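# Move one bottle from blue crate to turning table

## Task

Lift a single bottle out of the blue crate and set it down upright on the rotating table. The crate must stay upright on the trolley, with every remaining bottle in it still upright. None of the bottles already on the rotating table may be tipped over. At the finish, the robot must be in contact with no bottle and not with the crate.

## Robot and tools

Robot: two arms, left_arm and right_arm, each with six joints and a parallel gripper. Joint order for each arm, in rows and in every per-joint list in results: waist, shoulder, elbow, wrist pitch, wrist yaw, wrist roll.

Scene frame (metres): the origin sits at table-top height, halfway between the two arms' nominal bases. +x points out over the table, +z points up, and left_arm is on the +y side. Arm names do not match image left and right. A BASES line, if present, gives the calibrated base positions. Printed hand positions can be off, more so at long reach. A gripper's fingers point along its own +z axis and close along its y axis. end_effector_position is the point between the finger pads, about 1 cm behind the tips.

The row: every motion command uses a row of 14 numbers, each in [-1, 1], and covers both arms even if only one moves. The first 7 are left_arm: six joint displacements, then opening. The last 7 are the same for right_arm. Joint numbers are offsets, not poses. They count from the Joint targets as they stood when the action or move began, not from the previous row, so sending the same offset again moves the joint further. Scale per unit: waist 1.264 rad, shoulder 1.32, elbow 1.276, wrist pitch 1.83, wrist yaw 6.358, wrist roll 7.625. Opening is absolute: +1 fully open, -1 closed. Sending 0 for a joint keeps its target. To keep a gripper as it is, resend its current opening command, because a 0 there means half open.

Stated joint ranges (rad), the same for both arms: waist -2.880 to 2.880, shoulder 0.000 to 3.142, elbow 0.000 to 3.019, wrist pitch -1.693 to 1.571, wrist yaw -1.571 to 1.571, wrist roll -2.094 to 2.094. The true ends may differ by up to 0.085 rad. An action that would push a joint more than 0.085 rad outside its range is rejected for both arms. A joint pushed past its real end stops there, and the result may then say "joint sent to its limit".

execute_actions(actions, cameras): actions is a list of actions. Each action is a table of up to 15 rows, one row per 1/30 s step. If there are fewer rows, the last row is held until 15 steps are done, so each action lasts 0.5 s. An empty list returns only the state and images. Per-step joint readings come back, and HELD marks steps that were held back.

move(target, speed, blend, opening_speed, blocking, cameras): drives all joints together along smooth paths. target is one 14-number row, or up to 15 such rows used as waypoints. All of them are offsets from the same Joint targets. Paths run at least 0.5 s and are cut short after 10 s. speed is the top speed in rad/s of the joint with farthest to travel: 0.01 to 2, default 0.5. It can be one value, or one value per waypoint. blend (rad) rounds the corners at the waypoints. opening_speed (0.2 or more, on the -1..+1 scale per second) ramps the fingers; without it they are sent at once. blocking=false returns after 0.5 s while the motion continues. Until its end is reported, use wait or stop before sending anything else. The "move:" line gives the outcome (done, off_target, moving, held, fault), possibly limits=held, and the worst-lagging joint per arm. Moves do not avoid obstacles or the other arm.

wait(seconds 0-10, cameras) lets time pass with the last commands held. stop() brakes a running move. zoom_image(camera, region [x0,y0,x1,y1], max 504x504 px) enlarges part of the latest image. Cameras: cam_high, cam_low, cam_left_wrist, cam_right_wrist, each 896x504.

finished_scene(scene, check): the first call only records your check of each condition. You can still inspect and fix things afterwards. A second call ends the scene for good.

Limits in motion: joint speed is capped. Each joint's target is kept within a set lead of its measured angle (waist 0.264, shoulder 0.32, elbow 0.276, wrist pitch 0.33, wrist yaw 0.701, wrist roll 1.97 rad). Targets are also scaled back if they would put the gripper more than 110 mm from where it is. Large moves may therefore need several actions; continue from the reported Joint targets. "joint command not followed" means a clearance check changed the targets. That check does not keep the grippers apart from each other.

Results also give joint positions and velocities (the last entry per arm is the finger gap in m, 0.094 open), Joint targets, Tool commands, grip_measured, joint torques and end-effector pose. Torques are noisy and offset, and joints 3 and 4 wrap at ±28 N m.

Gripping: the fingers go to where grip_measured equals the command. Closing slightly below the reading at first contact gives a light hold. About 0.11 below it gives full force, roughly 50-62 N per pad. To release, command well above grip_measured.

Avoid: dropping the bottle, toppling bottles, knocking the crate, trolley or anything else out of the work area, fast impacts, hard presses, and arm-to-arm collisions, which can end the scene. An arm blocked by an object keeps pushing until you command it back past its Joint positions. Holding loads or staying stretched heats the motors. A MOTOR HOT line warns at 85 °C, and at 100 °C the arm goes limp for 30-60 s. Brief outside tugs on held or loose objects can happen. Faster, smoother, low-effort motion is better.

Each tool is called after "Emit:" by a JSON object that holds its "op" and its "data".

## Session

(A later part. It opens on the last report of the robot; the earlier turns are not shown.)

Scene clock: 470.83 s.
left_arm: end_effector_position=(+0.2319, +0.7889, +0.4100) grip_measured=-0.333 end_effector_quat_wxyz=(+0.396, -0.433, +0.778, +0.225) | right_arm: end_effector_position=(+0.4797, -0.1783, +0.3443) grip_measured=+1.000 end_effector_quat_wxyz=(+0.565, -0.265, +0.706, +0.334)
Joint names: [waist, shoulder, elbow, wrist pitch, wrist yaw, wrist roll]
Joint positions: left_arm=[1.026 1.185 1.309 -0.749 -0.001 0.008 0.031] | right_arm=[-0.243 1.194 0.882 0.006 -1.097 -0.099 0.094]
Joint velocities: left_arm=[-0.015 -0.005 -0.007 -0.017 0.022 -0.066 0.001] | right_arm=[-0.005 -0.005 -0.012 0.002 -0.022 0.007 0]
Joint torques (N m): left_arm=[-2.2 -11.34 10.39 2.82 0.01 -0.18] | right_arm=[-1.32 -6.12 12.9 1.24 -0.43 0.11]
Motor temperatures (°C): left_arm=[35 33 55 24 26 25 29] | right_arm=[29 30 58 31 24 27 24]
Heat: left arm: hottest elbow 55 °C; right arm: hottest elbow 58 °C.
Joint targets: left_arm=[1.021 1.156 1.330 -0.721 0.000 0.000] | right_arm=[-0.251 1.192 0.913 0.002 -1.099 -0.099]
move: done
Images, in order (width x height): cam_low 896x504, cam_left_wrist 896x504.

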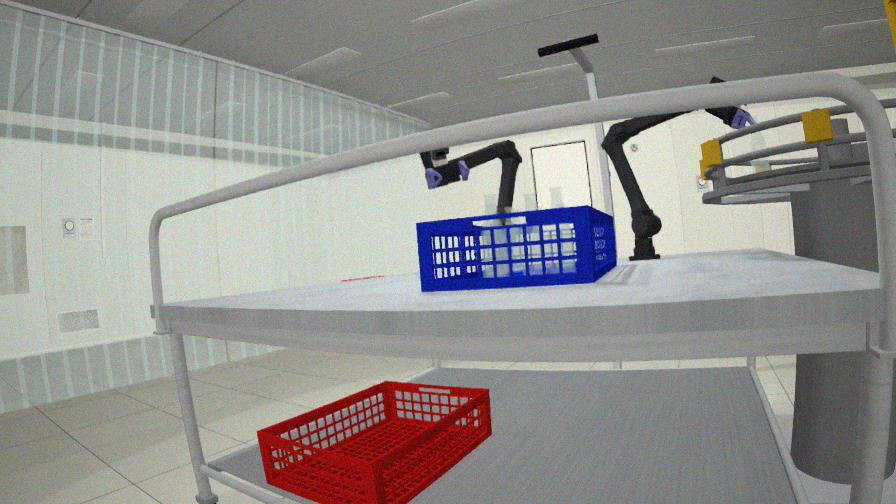

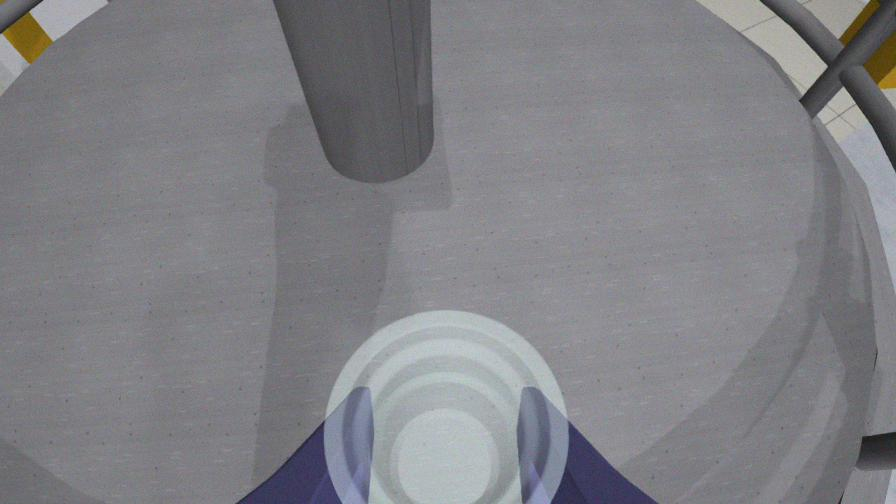

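Emit:
{"op": "zoom_image", "data": {"camera": "cam_low", "region": [680, 70, 896, 210]}}

Scaled by 2.333 from the camera's 896x504 image, which has a finer 1280x720 frame.

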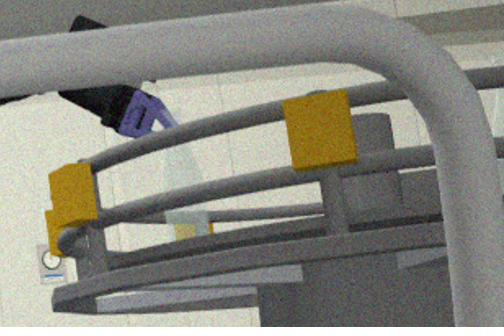

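Emit:
{"op": "move", "data": {"target": [0, -0.0040, -0.0220, 0.0120, 0, 0, -0.5, 0, 0, 0, 0, 0, 0, 1.0], "speed": 0.1, "cameras": ["cam_left_wrist"]}}

Scene clock: 481.70 s.
left_arm: end_effector_position=(+0.2315, +0.7882, +0.4008) grip_measured=-0.333 end_effector_quat_wxyz=(+0.395, -0.433, +0.778, +0.225) | right_arm: end_effector_position=(+0.4797, -0.1783, +0.3443) grip_measured=+1.000 end_effector_quat_wxyz=(+0.565, -0.265, +0.706, +0.334)
Joint names: [waist, shoulder, elbow, wrist pitch, wrist yaw, wrist roll]
Joint positions: left_arm=[1.026 1.181 1.282 -0.728 -0.001 0.008 0.031] | right_arm=[-0.243 1.194 0.882 0.006 -1.097 -0.099 0.094]
Joint velocities: left_arm=[-0.024 -0.015 -0.012 0.012 -0.007 0.051 0] | right_arm=[-0.015 -0.015 0.012 -0.027 0.007 -0.007 0]
Joint torques (N m): left_arm=[-2.32 -11.11 10.35 3.03 0.03 -0.22] | right_arm=[-1.26 -6.12 12.9 1.24 -0.42 0.11]
Motor temperatures (°C): left_arm=[35 33 54 24 26 25 29] | right_arm=[29 30 58 31 24 27 24]
Heat: left arm: hottest elbow 54 °C; right arm: hottest elbow 58 °C.
Joint targets: left_arm=[1.021 1.151 1.302 -0.699 0.000 0.000] | right_arm=[-0.251 1.192 0.913 0.002 -1.099 -0.099]
move: done
Images, in order (width x height): cam_left_wrist 896x504.

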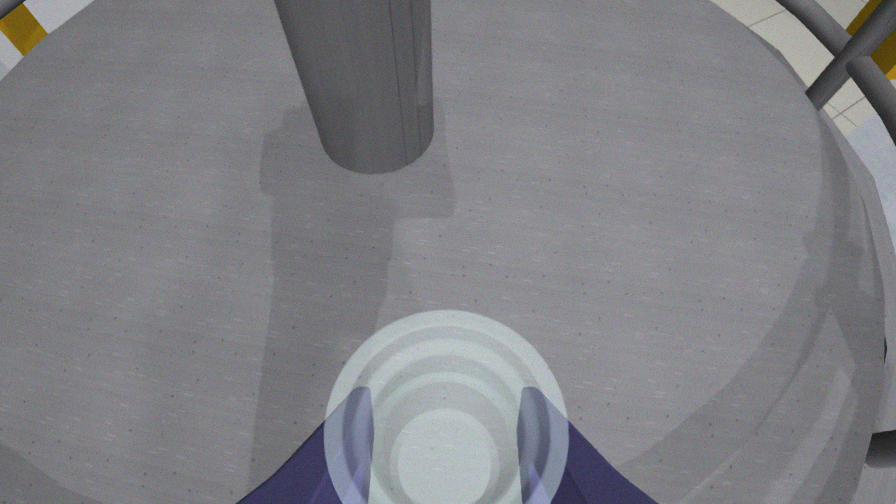

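Emit:
{"op": "move", "data": {"target": [0, -0.0018, -0.0098, 0.0054, 0, 0, -0.5, 0, 0, 0, 0, 0, 0, 1.0], "speed": 0.05, "cameras": []}}

Emit:
{"op": "move", "data": {"target": [0, -0.0018, -0.0098, 0.0054, 0, 0, -0.5, 0, 0, 0, 0, 0, 0, 1.0], "speed": 0.05, "cameras": ["cam_left_wrist"]}}

Scene clock: 489.43 s.
left_arm: end_effector_position=(+0.2312, +0.7877, +0.3976) grip_measured=-0.333 end_effector_quat_wxyz=(+0.396, -0.433, +0.778, +0.225) | right_arm: end_effector_position=(+0.4797, -0.1783, +0.3443) grip_measured=+1.000 end_effector_quat_wxyz=(+0.565, -0.265, +0.706, +0.334)
Joint names: [waist, shoulder, elbow, wrist pitch, wrist yaw, wrist roll]
Joint positions: left_arm=[1.026 1.178 1.27 -0.718 -0.001 0.008 0.031] | right_arm=[-0.243 1.194 0.882 0.006 -1.097 -0.099 0.094]
Joint velocities: left_arm=[-0.005 -0.005 0.017 0.017 0.007 -0.066 0.001] | right_arm=[-0.005 -0.015 -0.012 -0.012 -0.066 -0.007 0]
Joint torques (N m): left_arm=[-2.43 -10.7 10.28 2.89 0.03 -0.25] | right_arm=[-1.2 -6.07 12.9 1.24 -0.43 0.11]
Motor temperatures (°C): left_arm=[35 33 53 24 26 25 29] | right_arm=[29 30 58 31 24 27 24]
Heat: left arm: hottest elbow 53 °C; right arm: hottest elbow 58 °C.
Joint targets: left_arm=[1.021 1.148 1.290 -0.689 0.000 0.000] | right_arm=[-0.251 1.192 0.913 0.002 -1.099 -0.099]
move: done
No camera images: "cameras" was empty.

Scene clock: 490.20 s.
left_arm: end_effector_position=(+0.2310, +0.7869, +0.3976) grip_measured=-0.333 end_effector_quat_wxyz=(+0.399, -0.432, +0.776, +0.227) | right_arm: end_effector_position=(+0.4797, -0.1783, +0.3443) grip_measured=+1.000 end_effector_quat_wxyz=(+0.565, -0.265, +0.706, +0.334)
Joint names: [waist, shoulder, elbow, wrist pitch, wrist yaw, wrist roll]
Joint positions: left_arm=[1.026 1.172 1.261 -0.705 -0.001 0.008 0.031] | right_arm=[-0.243 1.194 0.882 0.006 -1.097 -0.099 0.094]
Joint velocities: left_arm=[-0.034 0.005 -0.007 0.007 0.007 -0.037 0.001] | right_arm=[-0.015 -0.005 0.012 -0.002 -0.051 -0.007 0]
Joint torques (N m): left_arm=[-2.49 -11.16 10.13 2.95 0.02 -0.15] | right_arm=[-1.26 -6.07 12.9 1.22 -0.42 0.11]
Motor temperatures (°C): left_arm=[35 33 53 24 26 25 29] | right_arm=[29 30 58 31 24 27 24]
Heat: left arm: hottest elbow 53 °C; right arm: hottest elbow 58 °C.
Joint targets: left_arm=[1.021 1.146 1.277 -0.679 0.000 0.000] | right_arm=[-0.251 1.192 0.913 0.002 -1.099 -0.099]
move: done
Images, in order (width x height): cam_left_wrist 896x504.

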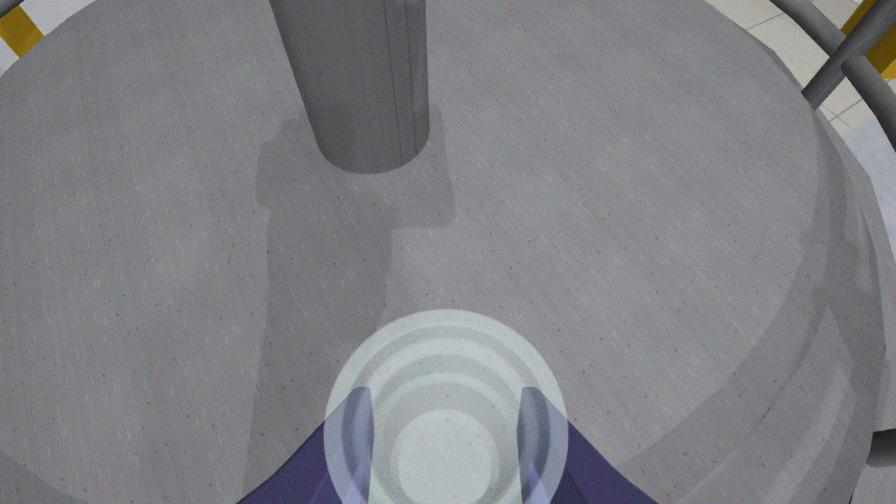

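Emit:
{"op": "move", "data": {"target": [0, 0, -0.0055, 0, 0, 0, -0.5, 0, 0, 0, 0, 0, 0, 1.0], "speed": 0.05, "cameras": ["cam_left_wrist"]}}

Scene clock: 502.50 s.
left_arm: end_effector_position=(+0.2305, +0.7862, +0.3973) grip_measured=-0.333 end_effector_quat_wxyz=(+0.400, -0.433, +0.775, +0.227) | right_arm: end_effector_position=(+0.4797, -0.1783, +0.3443) grip_measured=+1.000 end_effector_quat_wxyz=(+0.565, -0.265, +0.706, +0.334)
Joint names: [waist, shoulder, elbow, wrist pitch, wrist yaw, wrist roll]
Joint positions: left_arm=[1.026 1.169 1.257 -0.702 -0.001 0.006 0.031] | right_arm=[-0.243 1.194 0.882 0.006 -1.097 -0.099 0.094]
Joint velocities: left_arm=[0.005 -0.005 -0.017 -0.007 -0.007 0.051 0] | right_arm=[-0.005 -0.005 0.027 0.002 -0.007 -0.007 0]
Joint torques (N m): left_arm=[-1.73 -10.11 9.89 2.82 0 -0.14] | right_arm=[-1.26 -6.07 12.9 1.24 -0.43 0.11]
Motor temperatures (°C): left_arm=[35 33 54 24 26 25 29] | right_arm=[29 30 58 31 24 27 24]
Heat: left arm: hottest elbow 54 °C; right arm: hottest elbow 58 °C.
Joint targets: left_arm=[1.021 1.146 1.270 -0.679 0.000 0.000] | right_arm=[-0.251 1.192 0.913 0.002 -1.099 -0.099]
move: done
Images, in order (width x height): cam_left_wrist 896x504.

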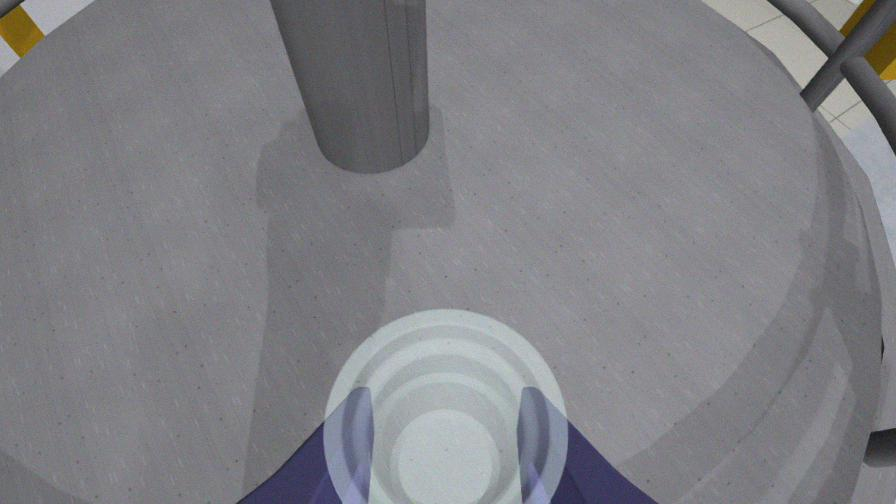

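Emit:
{"op": "move", "data": {"target": [0, 0, -0.0045, 0, 0, 0, -0.5, 0, 0, 0, 0, 0, 0, 1.0], "speed": 0.05, "cameras": ["cam_left_wrist"]}}

Scene clock: 537.67 s.
left_arm: end_effector_position=(+0.2307, +0.7851, +0.3974) grip_measured=-0.333 end_effector_quat_wxyz=(+0.402, -0.433, +0.775, +0.226) | right_arm: end_effector_position=(+0.4797, -0.1783, +0.3443) grip_measured=+1.000 end_effector_quat_wxyz=(+0.565, -0.265, +0.706, +0.334)
Joint names: [waist, shoulder, elbow, wrist pitch, wrist yaw, wrist roll]
Joint positions: left_arm=[1.025 1.166 1.254 -0.7 0 0.003 0.031] | right_arm=[-0.243 1.194 0.882 0.006 -1.097 -0.099 0.094]
Joint velocities: left_arm=[-0.005 -0.005 -0.007 0.007 -0.007 0.066 0.001] | right_arm=[-0.015 0.005 -0.012 0.007 0.007 0.007 0]
Joint torques (N m): left_arm=[-2.08 -10.17 9.62 2.77 0 -0.16] | right_arm=[-1.26 -6.07 12.89 1.24 -0.43 0.11]
Motor temperatures (°C): left_arm=[35 32 54 24 25 25 29] | right_arm=[29 30 59 30 24 27 24]
Heat: left arm: hottest elbow 54 °C; right arm: hottest elbow 59 °C.
Joint targets: left_arm=[1.021 1.146 1.265 -0.679 0.000 0.000] | right_arm=[-0.251 1.192 0.913 0.002 -1.099 -0.099]
move: done
Images, in order (width x height): cam_left_wrist 896x504.

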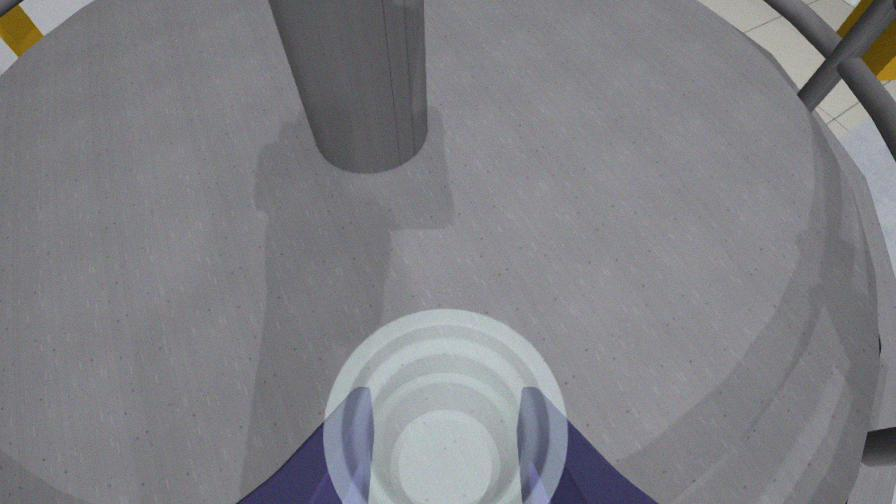

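Emit:
{"op": "execute_actions", "data": {"actions": [[[-0.0032,0,0,0,0,0,1.0,0,0,0,0,0,0,1.0],[-0.0063,0,0,0,0,0,1.0,0,0,0,0,0,0,1.0],[-0.0095,0,0,0,0,0,1.0,0,0,0,0,0,0,1.0],[-0.0127,0,0,0,0,0,1.0,0,0,0,0,0,0,1.0],[-0.0158,0.0016,0.0071,-0.0018,0,0,1.0,0,0,0,0,0,0,1.0],[-0.019,0.0032,0.0137,-0.0034,0,0,1.0,0,0,0,0,0,0,1.0],[-0.0222,0.0047,0.0204,-0.0051,0,0,1.0,0,0,0,0,0,0,1.0],[-0.0253,0.0062,0.0266,-0.0067,0,0,1.0,0,0,0,0,0,0,1.0],[-0.0285,0.0077,0.0333,-0.0084,0,0,1.0,0,0,0,0,0,0,1.0],[-0.0317,0.0092,0.04,-0.0103,0,0,1.0,0,0,0,0,0,0,1.0],[-0.0348,0.0096,0.0426,-0.0118,0,0,1.0,0,0,0,0,0,0,1.0],[-0.038,0.0103,0.0468,-0.0143,0,0,1.0,0,0,0,0,0,0,1.0],[-0.0411,0.0113,0.0527,-0.0177,0,0,1.0,0,0,0,0,0,0,1.0],[-0.0443,0.0125,0.0603,-0.0221,0,0,1.0,0,0,0,0,0,0,1.0],[-0.0475,0.014,0.0696,-0.0275,0,0,1.0,0,0,0,0,0,0,1.0]],[[-0.0032,0.0017,0.011,-0.0064,0,0,1.0,0,0,0,0,0,0,1.0],[-0.0063,0.0039,0.0237,-0.0137,0,0,1.0,0,0,0,0,0,0,1.0],[-0.0095,0.0061,0.038,-0.0221,0,0,1.0,0,0,0,0,0,0,1.0],[-0.0127,0.0086,0.0532,-0.0309,0,0,1.0,0,0,0,0,0,0,1.0],[-0.0158,0.0111,0.0684,-0.0397,0,0,1.0,0,0,0,0,0,0,1.0],[-0.019,0.0136,0.0836,-0.0485,0,0,1.0,0,0,0,0,0,0,1.0],[-0.0222,0.016,0.0988,-0.0574,0,0,1.0,0,0,0,0,0,0,1.0],[-0.0253,0.0185,0.114,-0.0662,0,0,1.0,0,0,0,0,0,0,1.0],[-0.0285,0.0209,0.1292,-0.075,0,0,1.0,0,0,0,0,0,0,1.0],[-0.0317,0.0234,0.1444,-0.0838,0,0,1.0,0,0,0,0,0,0,1.0],[-0.0348,0.0277,0.1617,-0.0927,0,0,1.0,0,0,0,0,0,0,1.0],[-0.038,0.0329,0.1798,-0.1016,0,0,1.0,0,0,0,0,0,0,1.0],[-0.0411,0.0381,0.198,-0.1105,0,0,1.0,0,0,0,0,0,0,1.0],[-0.0443,0.0433,0.2161,-0.1195,0,0,1.0,0,0,0,0,0,0,1.0],[-0.0475,0.0485,0.2343,-0.1284,0,0,1.0,0,0,0,0,0,0,1.0]],[[-0.003,0.0052,0.0182,-0.0089,0,0,1.0,0,0,0,0,0,0,1.0],[-0.0058,0.0104,0.0364,-0.0179,0,0,1.0,0,0,0,0,0,0,1.0],[-0.0083,0.0156,0.0545,-0.0268,0,0,1.0,0,0,0,0,0,0,1.0],[-0.0106,0.0208,0.0727,-0.0357,0,0,1.0,0,0,0,0,0,0,1.0],[-0.0127,0.026,0.0909,-0.0446,0,0,1.0,0,0,0,0,0,0,1.0],[-0.0145,0.0312,0.1091,-0.0535,0,0,1.0,0,0,0,0,0,0,1.0],[-0.0161,0.0361,0.1262,-0.062,0,0,1.0,0,0,0,0,0,0,1.0],[-0.0174,0.0405,0.1414,-0.0694,0,0,1.0,0,0,0,0,0,0,1.0],[-0.0185,0.0442,0.1545,-0.0758,0,0,1.0,0,0,0,0,0,0,1.0],[-0.0194,0.0474,0.1656,-0.0813,0,0,1.0,0,0,0,0,0,0,1.0],[-0.02,0.05,0.1747,-0.0858,0,0,1.0,0,0,0,0,0,0,1.0],[-0.0204,0.052,0.1818,-0.0892,0,0,1.0,0,0,0,0,0,0,1.0],[-0.0206,0.0535,0.1868,-0.0917,0,0,1.0,0,0,0,0,0,0,1.0],[-0.0206,0.0543,0.1898,-0.0932,0,0,1.0,0,0,0,0,0,0,1.0],[-0.0206,0.0546,0.1909,-0.0937,0,0,1.0,0,0,0,0,0,0,1.0]]], "cameras": ["cam_left_wrist", "cam_high"]}}

Scene clock: 562.13 s.
left_arm: end_effector_position=(+0.2894, +0.7407, +0.5776) grip_measured=+0.998 end_effector_quat_wxyz=(+0.429, -0.374, +0.797, +0.203) | right_arm: end_effector_position=(+0.4797, -0.1783, +0.3443) grip_measured=+1.000 end_effector_quat_wxyz=(+0.565, -0.265, +0.706, +0.334)
Joint names: [waist, shoulder, elbow, wrist pitch, wrist yaw, wrist roll]
Joint positions: left_arm=[0.882 1.294 1.843 -1.131 0 0.003 0.094] | right_arm=[-0.243 1.194 0.882 0.006 -1.097 -0.099 0.094]
Joint velocities: left_arm=[-0.005 -0.024 -0.017 -0.002 0.051 -0.022 0] | right_arm=[-0.005 -0.005 0.002 -0.022 -0.081 -0.022 0]
Joint torques (N m): left_arm=[-2.37 -9.17 11.55 1.69 0.02 -0.15] | right_arm=[-1.26 -6.07 12.9 1.24 -0.43 0.11]
Motor temperatures (°C): left_arm=[35 32 52 24 25 25 29] | right_arm=[28 30 59 30 24 27 23]
Heat: left arm: hottest elbow 52 °C; right arm: hottest elbow 59 °C.
Joint targets: left_arm=[0.875 1.300 1.896 -1.136 0.000 0.000] | right_arm=[-0.251 1.192 0.913 0.002 -1.099 -0.099]
Step readings (joint positions of left_arm | right_arm):
0: [1.025 1.166 1.254 -0.700 0.000 0.003] | [-0.243 1.194 0.882 0.006 -1.097 -0.099]
1: [1.025 1.166 1.254 -0.700 0.000 0.003] | [-0.243 1.194 0.882 0.006 -1.097 -0.099]
2: [1.025 1.166 1.254 -0.699 0.000 0.003] | [-0.243 1.194 0.882 0.006 -1.097 -0.099]
4: [1.024 1.164 1.254 -0.697 0.000 0.003] | [-0.243 1.194 0.882 0.006 -1.097 -0.099]
8: [1.017 1.160 1.254 -0.697 0.000 0.003] | [-0.243 1.194 0.882 0.006 -1.097 -0.099]
15: [0.985 1.160 1.257 -0.700 0.000 0.003] | [-0.243 1.194 0.882 0.006 -1.097 -0.099]
16: [0.981 1.160 1.260 -0.705 0.000 0.003] | [-0.243 1.194 0.882 0.006 -1.097 -0.099]
17: [0.978 1.160 1.266 -0.711 0.000 0.003] | [-0.243 1.194 0.882 0.006 -1.097 -0.099]
19: [0.969 1.162 1.286 -0.730 0.000 0.003] | [-0.243 1.194 0.882 0.006 -1.097 -0.099]
23: [0.953 1.173 1.353 -0.779 0.000 0.003] | [-0.243 1.194 0.882 0.006 -1.097 -0.099]
30: [0.925 1.193 1.500 -0.887 0.000 0.003] | [-0.243 1.194 0.882 0.006 -1.097 -0.099]
31: [0.921 1.197 1.523 -0.902 0.000 0.003] | [-0.243 1.194 0.882 0.006 -1.097 -0.099]
32: [0.918 1.202 1.545 -0.917 0.000 0.003] | [-0.243 1.194 0.882 0.006 -1.097 -0.099]
34: [0.910 1.215 1.592 -0.950 0.000 0.003] | [-0.243 1.194 0.882 0.006 -1.097 -0.099]
38: [0.897 1.243 1.684 -1.014 0.000 0.003] | [-0.243 1.194 0.882 0.006 -1.097 -0.099]
45: [0.883 1.283 1.814 -1.103 0.000 0.003] | [-0.243 1.194 0.882 0.006 -1.097 -0.099]
Images, in order (width x height): cam_high 896x504, cam_left_wrist 896x504.

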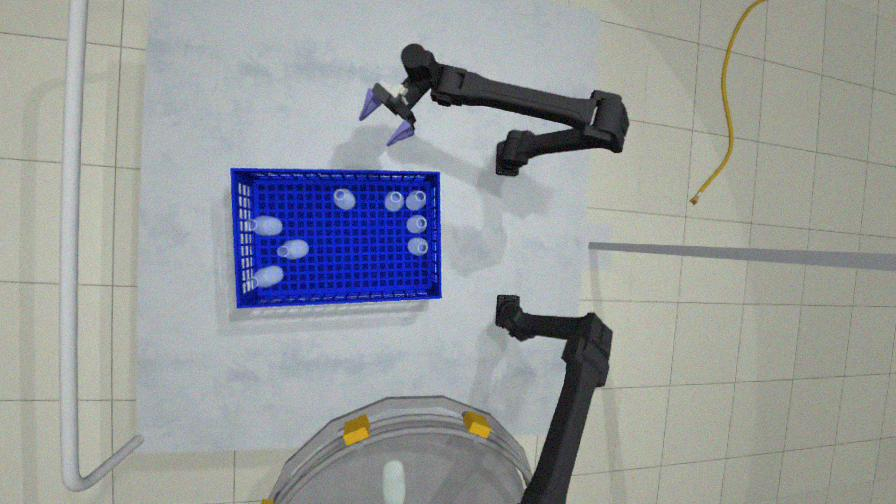

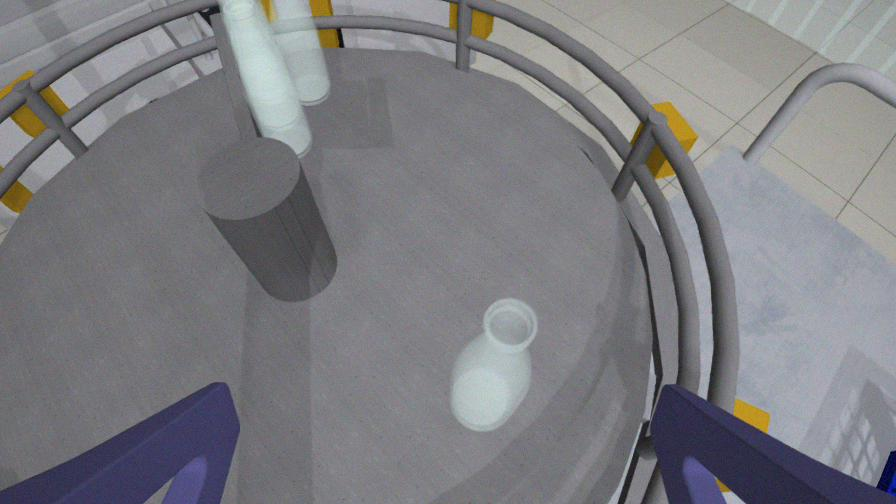

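Emit:
{"op": "wait", "data": {"seconds": 6, "cameras": ["cam_left_wrist", "cam_low", "cam_high", "cam_right_wrist"]}}

Scene clock: 573.27 s.
left_arm: end_effector_position=(+0.2894, +0.7407, +0.5776) grip_measured=+0.998 end_effector_quat_wxyz=(+0.429, -0.374, +0.797, +0.203) | right_arm: end_effector_position=(+0.4797, -0.1783, +0.3443) grip_measured=+1.000 end_effector_quat_wxyz=(+0.565, -0.265, +0.706, +0.334)
Joint names: [waist, shoulder, elbow, wrist pitch, wrist yaw, wrist roll]
Joint positions: left_arm=[0.882 1.294 1.843 -1.131 0 0.003 0.094] | right_arm=[-0.243 1.194 0.882 0.006 -1.097 -0.099 0.094]
Joint velocities: left_arm=[-0.005 -0.005 0.007 -0.012 -0.066 0.081 0] | right_arm=[0.005 -0.024 -0.002 -0.012 -0.022 0.051 0]
Joint torques (N m): left_arm=[-2.32 -9.11 11.7 1.47 -0.02 -0.17] | right_arm=[-1.26 -6.12 12.89 1.22 -0.42 0.11]
Motor temperatures (°C): left_arm=[35 32 54 24 25 25 28] | right_arm=[28 30 59 30 24 26 23]
Heat: left arm: hottest elbow 54 °C; right arm: hottest elbow 59 °C.
Joint targets: left_arm=[0.875 1.300 1.896 -1.136 0.000 0.000] | right_arm=[-0.251 1.192 0.913 0.002 -1.099 -0.099]
Tool commands: left_gripper/opening=+1.0 right_gripper/opening=+1.0
wait: 6.00 s; at rest from the start

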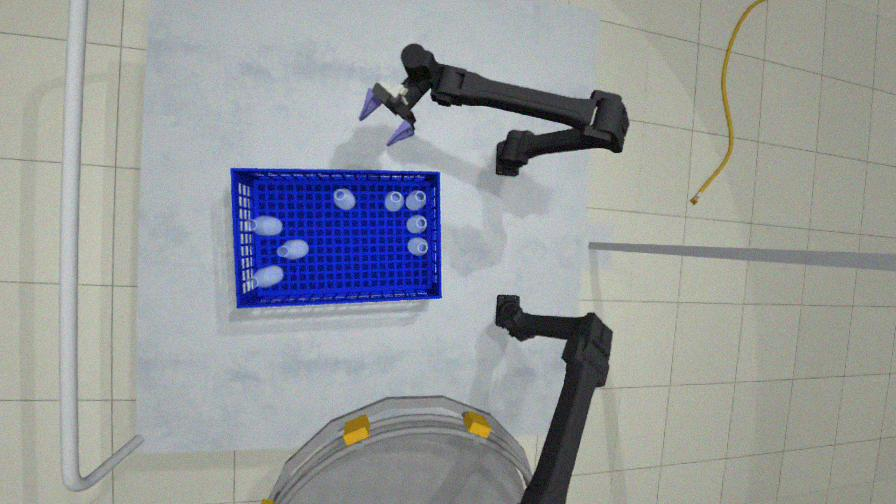

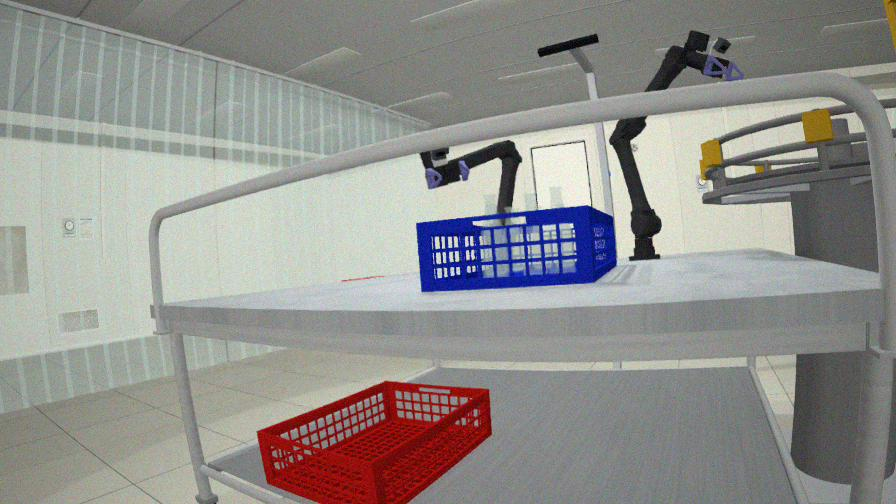

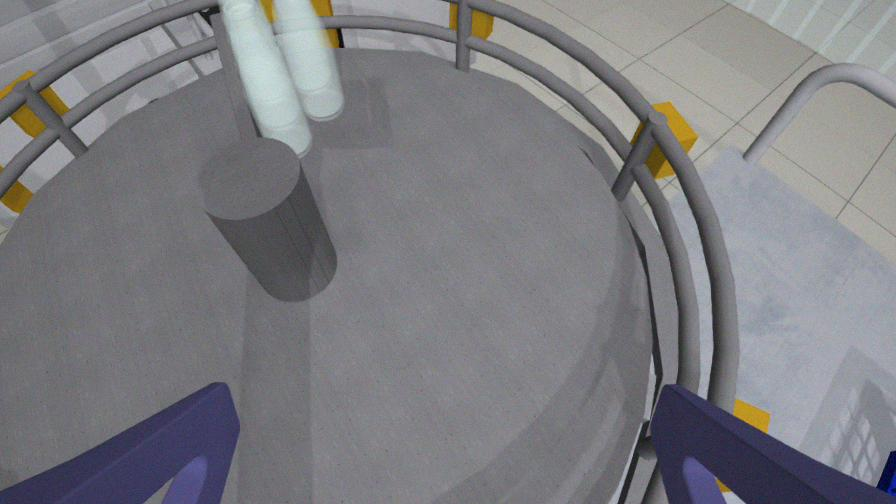

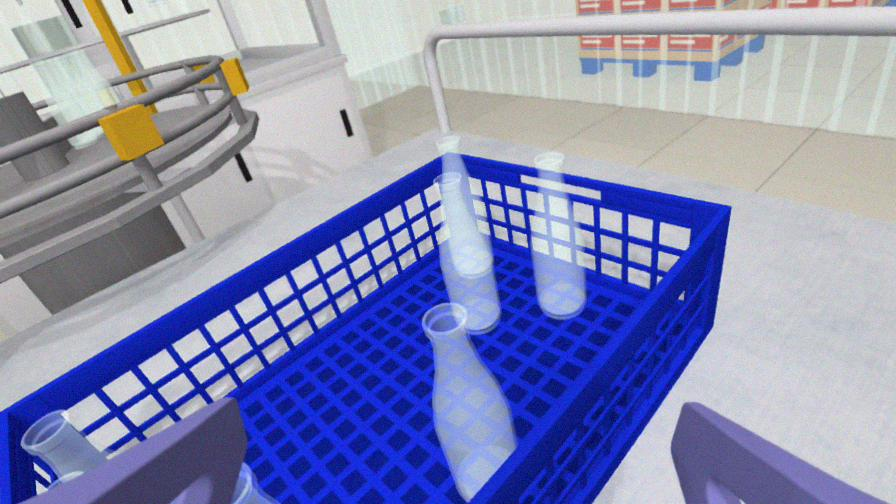

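Emit:
{"op": "zoom_image", "data": {"camera": "cam_left_wrist", "region": [180, 0, 432, 160]}}

Emit:
{"op": "zoom_image", "data": {"camera": "cam_right_wrist", "region": [0, 0, 252, 200]}}

Scaled by 2.000 from the camera's 896x504 image, which has a finer 1280x720 frame.

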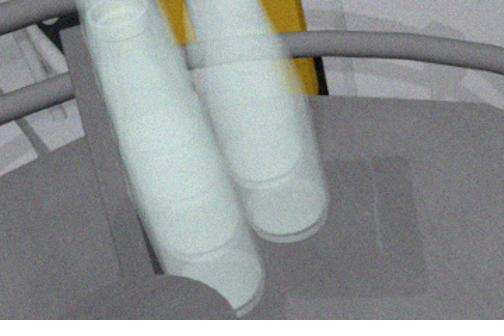

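Scaled by 2.000 from the camera's 896x504 image, which has a finer 1280x720 frame.

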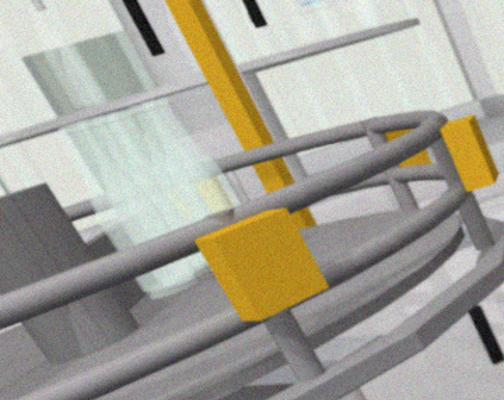

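Emit:
{"op": "finished_scene", "data": {"scene": 1, "check": "Bottle on the table: latest left wrist zoom shows the released bottle standing upright, carried by the disc into the queue at the divider; four upright bases are visible (three riders plus the placed one), none lying down. Crate: the right wrist and cam_high views show it standing on the trolley in its place with 8 bottles still upright in it. No contact: left gripper is open at z=0.58 about 0.15 m above bottle tops and above the rails; right gripper is open above and beside the crate, not touching. What the pictures cannot fully show: the necks of the far queue bottles are partly cut off by the image top, but their bodies and bases are upright; the bottle could have been missed if it had tipped in the queue, which the image does not indicate."}}

This call ended nothing. Check each condition that your pictures could not show: look closer or test it, and mend what is not met. Then call finished_scene again.

Emit:
{"op": "wait", "data": {"seconds": 3, "cameras": ["cam_left_wrist", "cam_high"]}}

Emit:
{"op": "zoom_image", "data": {"camera": "cam_left_wrist", "region": [180, 0, 432, 160]}}

Scene clock: 590.83 s.
left_arm: end_effector_position=(+0.2894, +0.7407, +0.5776) grip_measured=+0.998 end_effector_quat_wxyz=(+0.429, -0.374, +0.797, +0.203) | right_arm: end_effector_position=(+0.4797, -0.1783, +0.3443) grip_measured=+1.000 end_effector_quat_wxyz=(+0.565, -0.265, +0.706, +0.334)
Joint names: [waist, shoulder, elbow, wrist pitch, wrist yaw, wrist roll]
Joint positions: left_arm=[0.882 1.294 1.843 -1.131 0 0.003 0.094] | right_arm=[-0.243 1.194 0.882 0.006 -1.097 -0.099 0.094]
Joint velocities: left_arm=[-0.015 -0.015 -0.012 -0.017 0.051 -0.051 -0.001] | right_arm=[0.005 -0.005 -0.022 -0.002 -0.051 -0.037 0]
Joint torques (N m): left_arm=[-2.49 -9.52 11.54 1.54 -0.02 -0.14] | right_arm=[-1.26 -6.12 12.89 1.22 -0.42 0.11]
Motor temperatures (°C): left_arm=[35 32 57 24 25 25 27] | right_arm=[28 30 60 30 24 26 23]
Heat: left arm: hottest elbow 57 °C; right arm: hottest elbow 60 °C.
Joint targets: left_arm=[0.875 1.300 1.896 -1.136 0.000 0.000] | right_arm=[-0.251 1.192 0.913 0.002 -1.099 -0.099]
Tool commands: left_gripper/opening=+1.0 right_gripper/opening=+1.0
wait: 3.00 s; at rest from the start
Images, in order (width x height): cam_high 896x504, cam_left_wrist 896x504.

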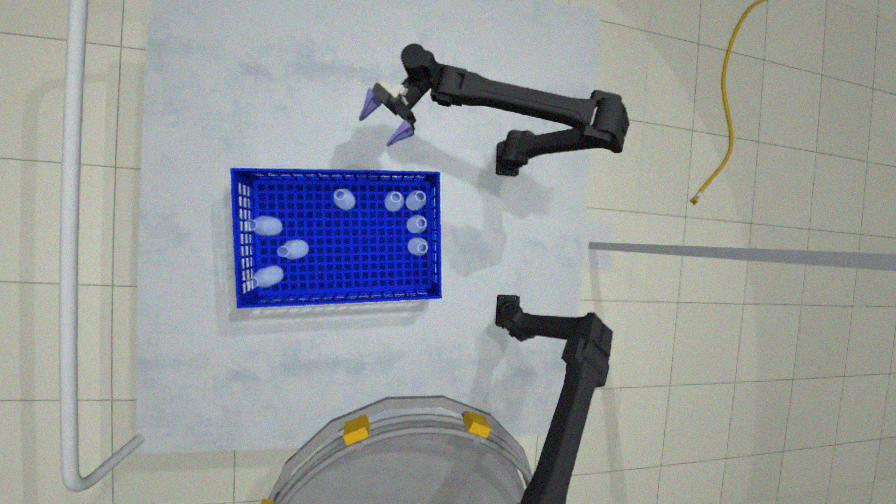

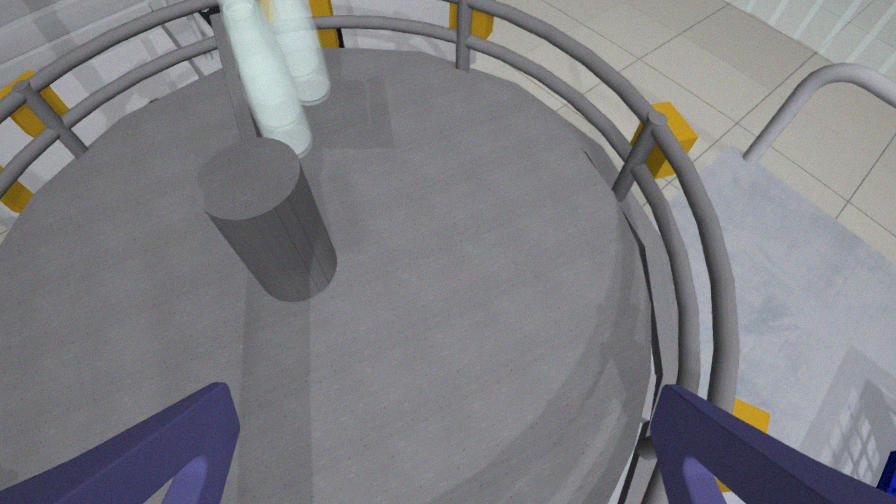

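Scaled by 2.000 from the camera's 896x504 image, which has a finer 1280x720 frame.

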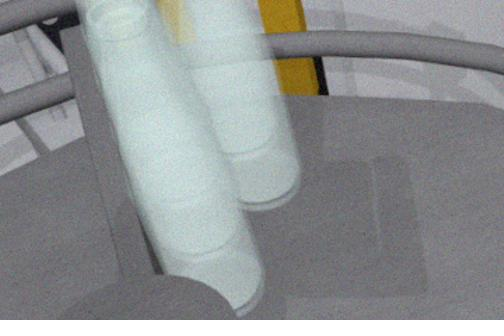

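Emit:
{"op": "finished_scene", "data": {"scene": 1, "check": "Latest left wrist view and zoom: four upright bottles queue at the divider on the turntable (three earlier riders plus the placed bottle), all bases flat, none lying. cam_high and the earlier right wrist view show the crate standing on the trolley with 8 bottles upright. Both grippers are open and away from bottles and crate (left at z 0.58 above the rails, right at z 0.34 beside and above the crate). Not visible: the tops of the rear queue bottles, but their bases and bodies stayed upright in two views taken seconds apart."}}

The scene is finished: the task was done.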